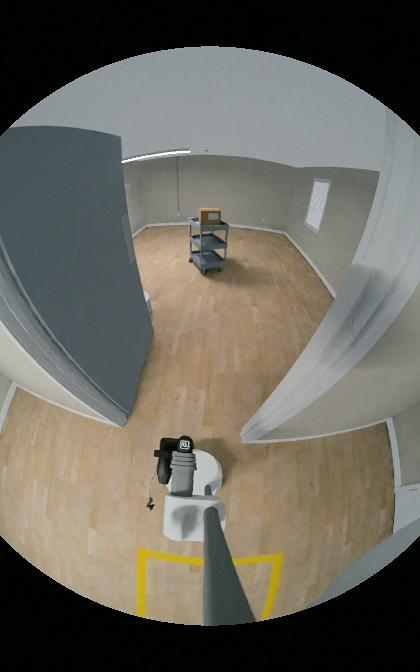

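move(
  blocking=false,
  r1={"base":{"translate_m":1.65}},
)

wait(
  seconds=8,
)

move(
  blocking=false,
  r1={"base":{"strafe_m":-1.0},"joints":{"lift_m":0.648},"pace":"fast"},
)

wait(
  seconds=5,
  cameras=["r1_head_left_camera"],
)

wait(
  seconds=0.1,
  cameras=["r1_head_camera"],
)

Scene clock: 215.43 s.
move: r1 moving
r1.base_odometry: x=-1.562 y=+0.912 heading=-2.348
r1.turned_by_wheels: +0.000
r1.turned_by_imu: +0.000
r1.base_tilt: forward=-1.6 right=+1.3
r1.lidar_m: 2.72 0.84 0.70 1.21 2.64 2.62 2.51 2.69 2.30 0.94 0.43 0.53
r1.base_status: translate_m moving
r1.joint_positions: lift_m=+0.600 arm_m=+0.000 wrist_yaw_rad=+3.194 wrist_pitch_rad=+0.002 wrist_roll_rad=+0.000 gripper_m=+0.056
r1.joint_status: not commanded
r1.measured_speeds: translate_m=+0.122 strafe_m=+0.000 rotate_rad=+0.002 lift_m=+0.000 arm_m=+0.000 wrist_yaw_rad=+0.000 wrist_pitch_rad=+0.000 wrist_roll_rad=+0.000
r1.motor_effort: lift_m=+23(23) arm_m=-4(4) wheel_0=+7(8) wheel_1=+5(7) wheel_2=-9(10)
r1.servo_current: wrist_yaw_rad=59(59) wrist_pitch_rad=39(52) wrist_roll_rad=52(65) gripper_m=39(46)
r1.hand_pose: x=-0.1216 y=+0.0722 z=+0.7772 quat_wxyz=(-0.026, -0.001, +0.000, +1.000) (m; r1's base frame)
r1.wrist_depth_mm: - 135 - - - - - / - 122 135 - - - - / - 124 160 - - - - / 109 135 214 - - - - / 214 - - - - - - / - - 193 - 187 - - / 1708 1661 1756 153 1863 1661 1808
r2: as last shown
r2.lidar_m: 1.34 0.45 0.45 3.21 3.34 1.22 - 2.25 1.62 1.53 1.58 1.43
r2.motor_effort: lift_m=+21(21) arm_m=+12(13) wheel_0=+18(18) wheel_1=+4(4) wheel_2=-3(3)
r2.servo_current: wrist_yaw_rad=98(98) wrist_pitch_rad=39(46) wrist_roll_rad=52(59) gripper_m=117(117)
r2.wrist_depth_mm: - - 248 235 232 224 217 / - - 250 236 233 224 218 / - - 251 238 234 227 220 / - - 252 174 236 228 221 / - - 255 173 236 228 224 / - - 182 167 234 229 223 / - - 258 - 237 229 225
pictures: none

Scene clock: 221.93 s.
earlier move: r1 done
r1.base_odometry: x=-2.697 y=-0.242 heading=-2.348
r1.turned_by_wheels: +0.000
r1.turned_by_imu: +0.000
r1.base_tilt: forward=-1.6 right=+1.3
r1.lidar_m: 1.09 3.41 0.73 0.65 0.60 0.84 - 1.26 1.79 2.27 2.36 3.31
r1.base_status: done
r1.joint_positions: lift_m=+0.600 arm_m=+0.000 wrist_yaw_rad=+3.194 wrist_pitch_rad=+0.002 wrist_roll_rad=+0.000 gripper_m=+0.056
r1.joint_status: not commanded
r1.measured_speeds: all 0
r1.motor_effort: lift_m=+23(23) arm_m=-4(4) wheel_0=+3(9) wheel_1=+0(9) wheel_2=+0(10)
r1.servo_current: wrist_yaw_rad=59(72) wrist_pitch_rad=33(52) wrist_roll_rad=59(72) gripper_m=39(46)
r1.hand_pose: x=-0.1216 y=+0.0722 z=+0.7772 quat_wxyz=(-0.026, -0.001, +0.000, +1.000) (m; r1's base frame)
r1.wrist_depth_mm: - 135 - - - - - / - 122 145 - - - - / - 121 190 - - - - / 110 135 204 - - - - / 137 - - - - - - / 215 - 191 - 187 - - / - 140 1808 153 1808 - -
r2.base_odometry: x=-3.308 y=+0.067 heading=-2.906
r2.turned_by_wheels: +0.000
r2.turned_by_imu: +0.001
r2.base_tilt: forward=-0.7 right=+0.0
r2.lidar_m: 1.34 0.43 0.47 0.74 3.32 1.22 - 2.27 1.59 1.52 1.58 1.43
r2.base_status: not commanded
r2.joint_positions: lift_m=+0.850 arm_m=+0.205 wrist_yaw_rad=+1.696 wrist_pitch_rad=+0.001 wrist_roll_rad=+0.000 gripper_m=-0.029
r2.joint_status: not commanded
r2.measured_speeds: all 0
r2.motor_effort: lift_m=+21(21) arm_m=+12(13) wheel_0=+17(18) wheel_1=+4(5) wheel_2=-3(4)
r2.servo_current: wrist_yaw_rad=104(111) wrist_pitch_rad=46(46) wrist_roll_rad=52(65) gripper_m=117(124)
r2.hand_pose: x=+0.4261 y=+0.2971 z=+1.0276 quat_wxyz=(+0.661, +0.000, +0.000, +0.750) (m; r2's base frame)
r2.wrist_depth_mm: - - 249 236 231 224 218 / - - 250 236 233 224 219 / - - 252 237 234 225 220 / - - 253 174 235 228 222 / - - 254 173 236 229 223 / - - 182 167 234 229 223 / - - 258 - 237 228 225
wait: 6.50 of 8 s (r1 has come to rest)
pictures: none

Scene clock: 222.43 s.
move: r1 moving
r1.base_odometry: x=-2.738 y=-0.201 heading=-2.348
r1.turned_by_wheels: +0.000
r1.turned_by_imu: +0.000
r1.base_tilt: forward=-1.6 right=+1.3
r1.lidar_m: 1.11 1.63 0.79 0.63 0.66 0.93 1.25 1.22 1.79 2.22 2.32 3.19
r1.base_status: strafe_m moving
r1.joint_positions: lift_m=+0.644 arm_m=+0.000 wrist_yaw_rad=+3.194 wrist_pitch_rad=+0.002 wrist_roll_rad=+0.000 gripper_m=+0.056
r1.joint_status: lift_m moving
r1.measured_speeds: translate_m=+0.000 strafe_m=-0.226 rotate_rad=-0.002 lift_m=+0.066 arm_m=+0.000 wrist_yaw_rad=+0.000 wrist_pitch_rad=+0.000 wrist_roll_rad=+0.000
r1.motor_effort: lift_m=+25(26) arm_m=-4(4) wheel_0=+11(13) wheel_1=-11(13) wheel_2=-1(1)
r1.servo_current: wrist_yaw_rad=65(65) wrist_pitch_rad=46(46) wrist_roll_rad=52(52) gripper_m=39(46)
r1.hand_pose: x=-0.1216 y=+0.0722 z=+0.8218 quat_wxyz=(-0.026, -0.001, +0.000, +1.000) (m; r1's base frame)
r1.wrist_depth_mm: - 135 - - - - - / - 123 146 - - - - / - 121 191 - - - - / 111 136 206 - - - - / 137 - - - - - - / 216 - 193 - 187 - - / - 140 1366 153 1983 1397 -
r2: as last shown
r2.turned_by_imu: +0.000
r2.base_tilt: forward=-0.7 right=+0.1
r2.lidar_m: 1.33 0.46 0.46 0.77 3.33 1.20 - 2.25 1.60 1.53 1.60 1.42
r2.motor_effort: lift_m=+21(21) arm_m=+12(13) wheel_0=+17(18) wheel_1=+4(5) wheel_2=-3(3)
r2.servo_current: wrist_yaw_rad=98(104) wrist_pitch_rad=39(46) wrist_roll_rad=39(52) gripper_m=111(117)
r2.wrist_depth_mm: - - 248 236 231 224 217 / - - 250 237 232 224 219 / - - 251 238 234 225 220 / - - 253 174 235 228 222 / - - 254 173 235 228 223 / - - 182 167 234 229 223 / - - 258 - 236 229 224
pictures: none

Scene clock: 225.60 s.
earlier move: r1 done
r1.base_odometry: x=-3.410 y=+0.459 heading=-2.348
r1.turned_by_wheels: +0.000
r1.turned_by_imu: -0.007
r1.base_tilt: forward=-1.6 right=+1.3
r1.lidar_m: 4.56 1.45 1.57 1.59 1.64 1.27 1.21 1.27 1.30 1.26 1.35 1.85
r1.base_status: done
r1.joint_positions: lift_m=+0.648 arm_m=+0.000 wrist_yaw_rad=+3.194 wrist_pitch_rad=+0.002 wrist_roll_rad=+0.000 gripper_m=+0.056
r1.joint_status: all done
r1.measured_speeds: all 0
r1.motor_effort: lift_m=+24(26) arm_m=-4(4) wheel_0=-2(13) wheel_1=+0(15) wheel_2=+0(2)
r1.servo_current: wrist_yaw_rad=52(65) wrist_pitch_rad=46(52) wrist_roll_rad=46(65) gripper_m=39(52)
r1.hand_pose: x=-0.1216 y=+0.0722 z=+0.8252 quat_wxyz=(-0.026, -0.001, +0.000, +1.000) (m; r1's base frame)
r1.wrist_depth_mm: - 133 133 - - - - / - 111 133 - - - - / - 115 136 - - - - / - 134 187 - - - - / 206 - - - - - - / 213 - 190 - 187 - - / 218 140 - 136 - 130 1983
r2.base_odometry: x=-3.308 y=+0.067 heading=-2.906
r2.turned_by_wheels: +0.000
r2.turned_by_imu: +0.000
r2.base_tilt: forward=-0.7 right=+0.0
r2.lidar_m: 1.34 0.46 0.45 1.73 3.32 1.20 - 2.23 1.60 1.54 1.59 1.41
r2.base_status: not commanded
r2.joint_positions: lift_m=+0.850 arm_m=+0.205 wrist_yaw_rad=+1.696 wrist_pitch_rad=+0.001 wrist_roll_rad=+0.000 gripper_m=-0.029
r2.joint_status: not commanded
r2.measured_speeds: all 0
r2.motor_effort: lift_m=+21(21) arm_m=+12(13) wheel_0=+17(18) wheel_1=+4(5) wheel_2=-3(4)
r2.servo_current: wrist_yaw_rad=85(104) wrist_pitch_rad=39(46) wrist_roll_rad=39(65) gripper_m=111(124)
r2.hand_pose: x=+0.4261 y=+0.2971 z=+1.0276 quat_wxyz=(+0.661, +0.000, +0.000, +0.750) (m; r2's base frame)
r2.wrist_depth_mm: - - 249 236 231 224 218 / - - 251 236 232 226 220 / - - 252 239 234 226 220 / - - 253 174 235 228 221 / - - 255 173 236 229 223 / - - 182 167 235 229 224 / - - 257 - 236 228 224
wait: 3.17 of 5 s (r1 has come to rest)
pictures: r1_head_left_camera
Images, in order (width x height): r1_head_left_camera 420x672.

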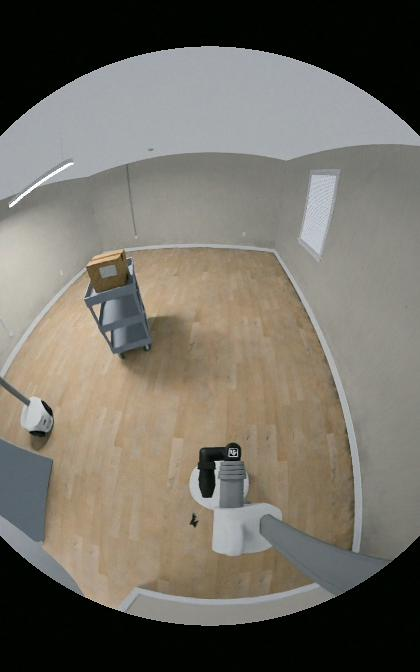

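Scene clock: 225.70 s.
r1.base_odometry: x=-3.410 y=+0.459 heading=-2.348
r1.turned_by_wheels: +0.000
r1.turned_by_imu: +0.000
r1.base_tilt: forward=-1.6 right=+1.3
r1.lidar_m: 4.54 1.46 1.57 1.59 1.63 1.27 1.21 1.28 1.32 1.25 1.31 1.85
r1.base_status: done
r1.joint_positions: lift_m=+0.648 arm_m=+0.000 wrist_yaw_rad=+3.194 wrist_pitch_rad=+0.002 wrist_roll_rad=+0.000 gripper_m=+0.056
r1.joint_status: all done
r1.measured_speeds: all 0
r1.motor_effort: lift_m=+24(26) arm_m=-4(4) wheel_0=-2(13) wheel_1=+0(15) wheel_2=-1(2)
r1.servo_current: wrist_yaw_rad=52(65) wrist_pitch_rad=46(52) wrist_roll_rad=65(65) gripper_m=39(52)
r1.hand_pose: x=-0.1216 y=+0.0722 z=+0.8252 quat_wxyz=(-0.026, -0.001, +0.000, +1.000) (m; r1's base frame)
r1.wrist_depth_mm: - 133 133 - - - - / - 111 133 - - - - / - 115 136 - - - - / - 134 187 - - - - / 206 - - - - - - / 213 - 190 - 188 - - / 217 140 - 137 - 131 1921
r2.base_odometry: x=-3.308 y=+0.067 heading=-2.906
r2.turned_by_wheels: +0.000
r2.turned_by_imu: +0.000
r2.base_tilt: forward=-0.7 right=+0.1
r2.lidar_m: 1.33 0.45 0.47 1.72 3.32 1.21 - 2.20 1.63 1.52 1.59 1.42
r2.base_status: not commanded
r2.joint_positions: lift_m=+0.850 arm_m=+0.205 wrist_yaw_rad=+1.696 wrist_pitch_rad=+0.001 wrist_roll_rad=+0.000 gripper_m=-0.029
r2.joint_status: not commanded
r2.measured_speeds: all 0
r2.motor_effort: lift_m=+21(21) arm_m=+13(13) wheel_0=+17(18) wheel_1=+4(5) wheel_2=-4(4)
r2.servo_current: wrist_yaw_rad=91(104) wrist_pitch_rad=39(46) wrist_roll_rad=39(65) gripper_m=111(124)
r2.hand_pose: x=+0.4261 y=+0.2971 z=+1.0276 quat_wxyz=(+0.661, +0.000, +0.000, +0.750) (m; r2's base frame)
r2.wrist_depth_mm: - - 248 236 232 224 218 / - - 252 236 233 224 220 / - - 252 238 234 226 220 / - - 254 174 236 228 222 / - - 254 173 236 228 224 / - - 182 167 234 229 224 / - - 258 - 237 228 225
wait: 0.10 s; no rest
pictures: r1_head_camera
Images, in order (width x height): r1_head_camera 420x560.

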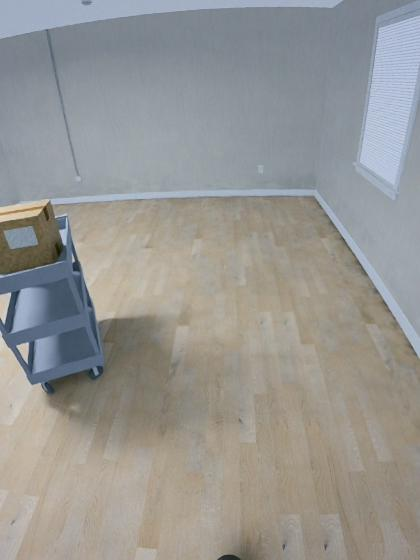

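move(
  blocking=false,
  r1={"base":{"translate_m":1.99,"strafe_m":-0.12},"pace":"fast"},
)

wait(
  seconds=8,
)

move(
  blocking=false,
  r1={"base":{"translate_m":0.8,"strafe_m":0.3},"pace":"fast"},
)

wait(
  seconds=5,
)

move(
  blocking=false,
  r1={"base":{"rotate_rad":2.75},"joints":{"wrist_yaw_rad":0.0,"wrist_roll_rad":1.57,"gripper_m":0.135},"pace":"fast"},
)

wait(
  seconds=5,
)

wait(
  seconds=1,
  cameras=["r1_head_camera","r1_head_left_camera"],
)

Scene clock: 238.57 s.
move: r1 moving
r1.base_odometry: x=-3.446 y=+0.426 heading=-2.347
r1.turned_by_wheels: +0.000
r1.turned_by_imu: +0.000
r1.base_tilt: forward=-1.6 right=+1.3
r1.lidar_m: 4.51 1.42 1.53 1.59 1.64 1.31 1.24 1.31 1.32 1.26 1.33 1.86
r1.base_status: translate_m moving; strafe_m moving
r1.joint_positions: lift_m=+0.648 arm_m=+0.000 wrist_yaw_rad=+3.194 wrist_pitch_rad=+0.002 wrist_roll_rad=+0.000 gripper_m=+0.056
r1.joint_status: not commanded
r1.measured_speeds: translate_m=+0.189 strafe_m=-0.012 rotate_rad=+0.004 lift_m=+0.000 arm_m=+0.000 wrist_yaw_rad=+0.000 wrist_pitch_rad=+0.000 wrist_roll_rad=+0.000
r1.motor_effort: lift_m=+24(24) arm_m=-4(4) wheel_0=+8(8) wheel_1=+6(7) wheel_2=-10(11)
r1.servo_current: wrist_yaw_rad=46(59) wrist_pitch_rad=39(46) wrist_roll_rad=52(52) gripper_m=39(46)
r1.hand_pose: x=-0.1216 y=+0.0722 z=+0.8252 quat_wxyz=(-0.026, -0.001, +0.000, +1.000) (m; r1's base frame)
r1.wrist_depth_mm: - 133 133 - - - - / - 112 133 - - - - / - 115 136 - - - - / - 135 187 - - - - / 206 - - - - - - / 213 - 191 - 188 - - / 218 140 - 137 - 131 1921
r2: as last shown
r2.lidar_m: 1.34 0.45 0.46 1.70 3.34 1.22 - 2.23 1.64 1.54 1.59 1.39
r2.motor_effort: lift_m=+21(21) arm_m=+13(13) wheel_0=+18(18) wheel_1=+4(4) wheel_2=-3(3)
r2.servo_current: wrist_yaw_rad=98(104) wrist_pitch_rad=39(46) wrist_roll_rad=46(52) gripper_m=111(117)
r2.wrist_depth_mm: - - 249 236 231 223 218 / - - 251 238 232 224 219 / - - 250 238 234 225 221 / - - 253 173 236 226 222 / - - 255 173 236 228 223 / - - 182 167 235 229 223 / - - 259 - 236 228 224
pictures: none

Scene clock: 244.37 s.
earlier move: r1 done
r1.base_odometry: x=-4.890 y=-0.876 heading=-2.348
r1.turned_by_wheels: +0.000
r1.turned_by_imu: +0.000
r1.base_tilt: forward=-1.6 right=+1.3
r1.lidar_m: 2.57 2.69 3.64 1.04 1.03 2.65 3.22 1.69 1.23 1.18 1.19 1.74
r1.base_status: done
r1.joint_positions: lift_m=+0.648 arm_m=+0.000 wrist_yaw_rad=+3.194 wrist_pitch_rad=+0.002 wrist_roll_rad=+0.000 gripper_m=+0.056
r1.joint_status: not commanded
r1.measured_speeds: all 0
r1.motor_effort: lift_m=+23(24) arm_m=-4(4) wheel_0=+1(11) wheel_1=+0(8) wheel_2=+0(13)
r1.servo_current: wrist_yaw_rad=33(78) wrist_pitch_rad=46(52) wrist_roll_rad=26(65) gripper_m=39(46)
r1.hand_pose: x=-0.1216 y=+0.0722 z=+0.8252 quat_wxyz=(-0.026, -0.001, +0.000, +1.000) (m; r1's base frame)
r1.wrist_depth_mm: - 135 - - - - - / - 124 146 - - - - / - 121 192 - - - - / 111 135 206 - - - - / 137 - - - - - - / 227 - 194 - 187 - - / 225 1863 1808 153 1921 1808 1921
r2.base_odometry: x=-3.308 y=+0.067 heading=-2.906
r2.turned_by_wheels: +0.000
r2.turned_by_imu: +0.001
r2.base_tilt: forward=-0.7 right=+0.0
r2.lidar_m: 1.34 0.45 0.47 3.19 2.52 1.22 - 2.29 1.62 1.53 1.60 1.43
r2.base_status: not commanded
r2.joint_positions: lift_m=+0.850 arm_m=+0.205 wrist_yaw_rad=+1.696 wrist_pitch_rad=+0.001 wrist_roll_rad=+0.000 gripper_m=-0.029
r2.joint_status: not commanded
r2.measured_speeds: all 0
r2.motor_effort: lift_m=+21(21) arm_m=+12(13) wheel_0=+18(18) wheel_1=+4(5) wheel_2=-4(4)
r2.servo_current: wrist_yaw_rad=98(111) wrist_pitch_rad=39(46) wrist_roll_rad=39(59) gripper_m=111(124)
r2.hand_pose: x=+0.4261 y=+0.2971 z=+1.0276 quat_wxyz=(+0.661, +0.000, +0.000, +0.750) (m; r2's base frame)
r2.wrist_depth_mm: - - 249 236 232 224 217 / - - 250 236 232 225 219 / - - 251 238 235 226 221 / - - 253 174 235 228 220 / - - 255 173 236 229 223 / - - 182 167 235 229 223 / - - 259 - 236 228 225
wait: 5.80 of 8 s (r1 has come to rest)
pictures: none

Scene clock: 244.87 s.
move: r1 moving
r1.base_odometry: x=-4.912 y=-0.924 heading=-2.347
r1.turned_by_wheels: +0.000
r1.turned_by_imu: +0.000
r1.base_tilt: forward=-1.6 right=+1.3
r1.lidar_m: 2.53 2.65 3.63 1.06 1.03 2.61 3.28 1.73 1.26 1.20 1.26 1.80
r1.base_status: translate_m moving; strafe_m moving
r1.joint_positions: lift_m=+0.648 arm_m=+0.000 wrist_yaw_rad=+3.194 wrist_pitch_rad=+0.002 wrist_roll_rad=+0.000 gripper_m=+0.056
r1.joint_status: not commanded
r1.measured_speeds: translate_m=+0.190 strafe_m=+0.071 rotate_rad=+0.004 lift_m=+0.000 arm_m=+0.000 wrist_yaw_rad=+0.000 wrist_pitch_rad=+0.000 wrist_roll_rad=+0.000
r1.motor_effort: lift_m=+23(23) arm_m=-4(4) wheel_0=+7(7) wheel_1=+10(11) wheel_2=-11(12)
r1.servo_current: wrist_yaw_rad=39(72) wrist_pitch_rad=46(46) wrist_roll_rad=59(72) gripper_m=33(46)
r1.hand_pose: x=-0.1216 y=+0.0722 z=+0.8252 quat_wxyz=(-0.026, -0.001, +0.000, +1.000) (m; r1's base frame)
r1.wrist_depth_mm: - 133 133 - - - - / - 112 133 - - - - / - 115 136 - - - - / - 134 187 - - - - / 206 - - - - - - / 213 - 194 - 186 - - / 217 1756 1808 153 1921 1756 1921
r2: as last shown
r2.turned_by_imu: +0.000
r2.base_tilt: forward=-0.7 right=+0.1
r2.lidar_m: 1.33 0.43 0.48 3.22 2.56 1.21 - 2.27 1.61 1.51 1.58 1.42
r2.motor_effort: lift_m=+21(21) arm_m=+12(13) wheel_0=+17(18) wheel_1=+4(4) wheel_2=-3(4)
r2.servo_current: wrist_yaw_rad=104(104) wrist_pitch_rad=46(46) wrist_roll_rad=46(59) gripper_m=111(124)
r2.wrist_depth_mm: - - 250 236 232 224 217 / - - 251 236 233 225 219 / - - 251 238 234 226 220 / - - 253 174 235 228 222 / - - 254 172 236 227 223 / - - 181 167 234 229 223 / - - 258 - 236 228 225
pictures: none

Scene clock: 247.77 s.
earlier move: r1 done
r1.base_odometry: x=-5.237 y=-1.657 heading=-2.347
r1.turned_by_wheels: +0.000
r1.turned_by_imu: +0.002
r1.base_tilt: forward=-1.6 right=+1.2
r1.lidar_m: 1.78 1.89 2.67 3.20 1.31 1.17 4.19 2.11 1.55 1.47 1.56 1.86
r1.base_status: done
r1.joint_positions: lift_m=+0.648 arm_m=+0.000 wrist_yaw_rad=+3.194 wrist_pitch_rad=+0.002 wrist_roll_rad=+0.000 gripper_m=+0.056
r1.joint_status: not commanded
r1.measured_speeds: all 0
r1.motor_effort: lift_m=+23(23) arm_m=-4(4) wheel_0=+3(7) wheel_1=-1(12) wheel_2=+1(13)
r1.servo_current: wrist_yaw_rad=33(72) wrist_pitch_rad=39(52) wrist_roll_rad=33(72) gripper_m=46(46)
r1.hand_pose: x=-0.1216 y=+0.0722 z=+0.8252 quat_wxyz=(-0.026, -0.001, +0.000, +1.000) (m; r1's base frame)
r1.wrist_depth_mm: - 135 - - - - - / - 123 146 - - - - / - 121 191 - - - - / 110 136 207 - - 1464 1281 / 216 - - - - - - / - - 194 - 187 - - / 1863 1863 1863 153 1921 - -
r2.base_odometry: x=-3.308 y=+0.067 heading=-2.906
r2.turned_by_wheels: +0.000
r2.turned_by_imu: +0.000
r2.base_tilt: forward=-0.7 right=+0.0
r2.lidar_m: 1.35 0.44 0.45 3.21 3.33 1.21 - 2.23 1.60 1.53 1.59 1.43
r2.base_status: not commanded
r2.joint_positions: lift_m=+0.850 arm_m=+0.205 wrist_yaw_rad=+1.696 wrist_pitch_rad=+0.001 wrist_roll_rad=+0.000 gripper_m=-0.029
r2.joint_status: not commanded
r2.measured_speeds: all 0
r2.motor_effort: lift_m=+21(21) arm_m=+13(13) wheel_0=+17(18) wheel_1=+4(4) wheel_2=-3(4)
r2.servo_current: wrist_yaw_rad=91(104) wrist_pitch_rad=39(52) wrist_roll_rad=46(59) gripper_m=111(124)
r2.hand_pose: x=+0.4261 y=+0.2971 z=+1.0276 quat_wxyz=(+0.661, +0.000, +0.000, +0.750) (m; r2's base frame)
r2.wrist_depth_mm: - - 249 236 232 224 218 / - - 251 236 233 225 219 / - - 252 237 233 227 220 / - - 254 174 235 228 221 / - - 254 173 236 228 224 / - - 182 167 234 229 224 / - - 258 - 236 228 224
wait: 2.90 of 5 s (r1 has come to rest)
pictures: none

Scene clock: 248.27 s.
move: r1 moving
r1.base_odometry: x=-5.237 y=-1.657 heading=-2.012
r1.turned_by_wheels: +0.336
r1.turned_by_imu: +0.337
r1.base_tilt: forward=-1.6 right=+1.3
r1.lidar_m: 1.80 2.22 3.20 3.23 1.19 1.46 2.66 1.69 1.49 1.50 1.86 1.78
r1.base_status: rotate_rad moving
r1.joint_positions: lift_m=+0.648 arm_m=+0.000 wrist_yaw_rad=+2.554 wrist_pitch_rad=+0.002 wrist_roll_rad=+0.635 gripper_m=+0.075
r1.joint_status: wrist_yaw_rad moving; wrist_roll_rad moving; gripper_m moving
r1.measured_speeds: translate_m=-0.001 strafe_m=-0.001 rotate_rad=+1.296 lift_m=+0.000 arm_m=+0.000 wrist_yaw_rad=-1.820 wrist_pitch_rad=+0.000 wrist_roll_rad=+1.820
r1.motor_effort: lift_m=+23(23) arm_m=-3(4) wheel_0=-8(10) wheel_1=-8(9) wheel_2=-8(8)
r1.servo_current: wrist_yaw_rad=85(130) wrist_pitch_rad=46(46) wrist_roll_rad=98(104) gripper_m=72(72)
r1.hand_pose: x=-0.0207 y=+0.2326 z=+0.8252 quat_wxyz=(+0.275, +0.089, +0.299, +0.909) (m; r1's base frame)
r1.wrist_depth_mm: - - - - - - - / - - - - - - - / - - - 1537 1464 - - / - - - - - 1499 - / - - - - - - 1499 / - - 196 - 189 - 1336 / - - - 150 1661 1336 1118
r2: as last shown
r2.lidar_m: 1.35 0.45 0.46 3.21 3.31 1.20 - 2.24 1.61 1.53 1.61 1.42
r2.motor_effort: lift_m=+21(21) arm_m=+12(13) wheel_0=+18(18) wheel_1=+4(4) wheel_2=-3(3)
r2.servo_current: wrist_yaw_rad=91(98) wrist_pitch_rad=46(46) wrist_roll_rad=52(52) gripper_m=111(117)
r2.wrist_depth_mm: - - 248 236 232 224 218 / - - 251 237 232 225 218 / - - 252 237 234 226 220 / - - 253 173 236 227 222 / - - 255 173 236 228 223 / - - 182 167 234 229 224 / - - 258 - 236 228 224
pictures: none

Scene clock: 250.10 s.
earlier move: r1 done
r1.base_odometry: x=-5.237 y=-1.657 heading=+0.402
r1.turned_by_wheels: +2.414
r1.turned_by_imu: +2.428
r1.base_tilt: forward=-1.5 right=+1.3
r1.lidar_m: 1.25 3.90 1.92 1.48 1.45 1.68 1.79 1.81 1.98 3.07 3.22 1.20
r1.base_status: done
r1.joint_positions: lift_m=+0.648 arm_m=+0.000 wrist_yaw_rad=+0.003 wrist_pitch_rad=+0.002 wrist_roll_rad=+1.568 gripper_m=+0.135
r1.joint_status: all done
r1.measured_speeds: all 0
r1.motor_effort: lift_m=+22(23) arm_m=-4(4) wheel_0=-2(11) wheel_1=-1(10) wheel_2=+0(10)
r1.servo_current: wrist_yaw_rad=59(130) wrist_pitch_rad=39(52) wrist_roll_rad=46(104) gripper_m=39(98)
r1.hand_pose: x=+0.4595 y=-0.0867 z=+0.8253 quat_wxyz=(+0.708, +0.706, +0.002, +0.000) (m; r1's base frame)
r1.wrist_depth_mm: - - - - - 1618 1160 / - - - - - 1921 1118 / - - 1336 1308 - - 1138 / - - 1281 1205 - 1499 1138 / - - - - - 1499 1182 / - 210 - - - 195 1229 / - - - 149 - 1756 1205
r2.base_odometry: x=-3.308 y=+0.067 heading=-2.906
r2.turned_by_wheels: +0.000
r2.turned_by_imu: +0.000
r2.base_tilt: forward=-0.7 right=+0.1
r2.lidar_m: 1.34 0.45 0.47 3.20 3.32 1.23 - 2.26 1.60 1.53 1.59 1.42
r2.base_status: not commanded
r2.joint_positions: lift_m=+0.850 arm_m=+0.205 wrist_yaw_rad=+1.696 wrist_pitch_rad=+0.001 wrist_roll_rad=+0.000 gripper_m=-0.029
r2.joint_status: not commanded
r2.measured_speeds: all 0
r2.motor_effort: lift_m=+21(21) arm_m=+13(13) wheel_0=+18(18) wheel_1=+4(4) wheel_2=-3(4)
r2.servo_current: wrist_yaw_rad=91(104) wrist_pitch_rad=39(46) wrist_roll_rad=46(59) gripper_m=117(124)
r2.hand_pose: x=+0.4261 y=+0.2971 z=+1.0276 quat_wxyz=(+0.661, +0.000, +0.000, +0.750) (m; r2's base frame)
r2.wrist_depth_mm: - - 249 236 232 224 218 / - - 251 236 233 225 220 / - - 251 238 234 226 221 / - - 253 174 235 229 222 / - - 255 173 236 228 223 / - - 182 167 234 229 223 / - - 258 - 236 229 224
wait: 1.83 of 5 s (r1 has come to rest)
pictures: none

Scene clock: 251.10 s.
r1.base_odometry: x=-5.237 y=-1.657 heading=+0.402
r1.turned_by_wheels: +0.000
r1.turned_by_imu: +0.000
r1.base_tilt: forward=-1.6 right=+1.3
r1.lidar_m: 1.26 3.88 1.91 1.50 1.46 1.65 1.80 1.79 1.99 3.07 3.19 1.19
r1.base_status: done
r1.joint_positions: lift_m=+0.648 arm_m=+0.000 wrist_yaw_rad=+0.003 wrist_pitch_rad=+0.002 wrist_roll_rad=+1.568 gripper_m=+0.135
r1.joint_status: all done
r1.measured_speeds: all 0
r1.motor_effort: lift_m=+22(23) arm_m=-4(4) wheel_0=-2(11) wheel_1=-1(10) wheel_2=+0(10)
r1.servo_current: wrist_yaw_rad=39(130) wrist_pitch_rad=46(52) wrist_roll_rad=46(104) gripper_m=39(98)
r1.hand_pose: x=+0.4595 y=-0.0867 z=+0.8253 quat_wxyz=(+0.708, +0.706, +0.002, +0.000) (m; r1's base frame)
r1.wrist_depth_mm: - - - - - 1618 1138 / - - - - - 1921 1138 / - - 1308 1308 - - 1138 / - - 1255 1229 - 1537 1138 / - - - - - 1499 1205 / - 209 - - - 196 1205 / - - - 149 - 1661 1205
r2.base_odometry: x=-3.308 y=+0.067 heading=-2.906
r2.turned_by_wheels: +0.000
r2.turned_by_imu: +0.000
r2.base_tilt: forward=-0.7 right=+0.1
r2.lidar_m: 1.35 0.45 0.48 3.20 3.34 1.21 - 2.22 1.62 1.53 1.57 1.42
r2.base_status: not commanded
r2.joint_positions: lift_m=+0.850 arm_m=+0.205 wrist_yaw_rad=+1.696 wrist_pitch_rad=+0.001 wrist_roll_rad=+0.000 gripper_m=-0.029
r2.joint_status: not commanded
r2.measured_speeds: all 0
r2.motor_effort: lift_m=+21(21) arm_m=+13(13) wheel_0=+17(18) wheel_1=+4(4) wheel_2=-3(4)
r2.servo_current: wrist_yaw_rad=85(104) wrist_pitch_rad=39(46) wrist_roll_rad=46(59) gripper_m=117(124)
r2.hand_pose: x=+0.4261 y=+0.2971 z=+1.0276 quat_wxyz=(+0.661, +0.000, +0.000, +0.750) (m; r2's base frame)
r2.wrist_depth_mm: - - 248 236 232 224 218 / - - 250 236 232 225 219 / - - 251 238 234 227 220 / - - 254 173 236 228 221 / - - 253 173 236 229 223 / - - 182 167 234 229 224 / - - 259 - 237 228 224
wait: 1.00 s; at rest by 0.27 s
pictures: r1_head_camera, r1_head_left_camera
Images, in order (width x height): r1_head_camera 420x560, r1_head_left_camera 420x672.

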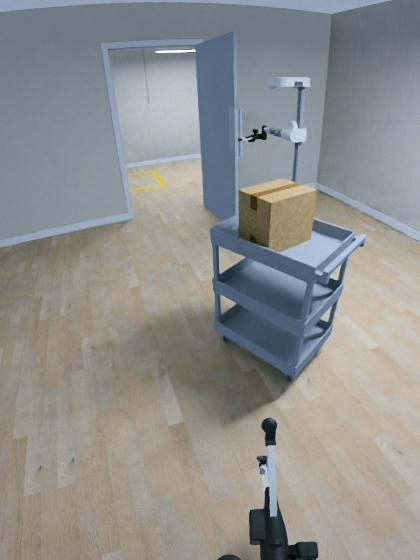

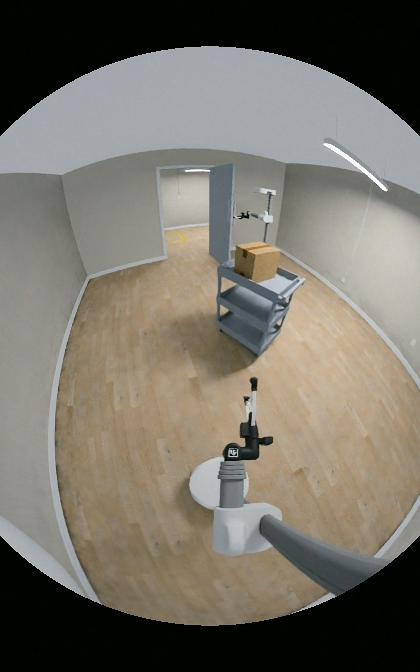

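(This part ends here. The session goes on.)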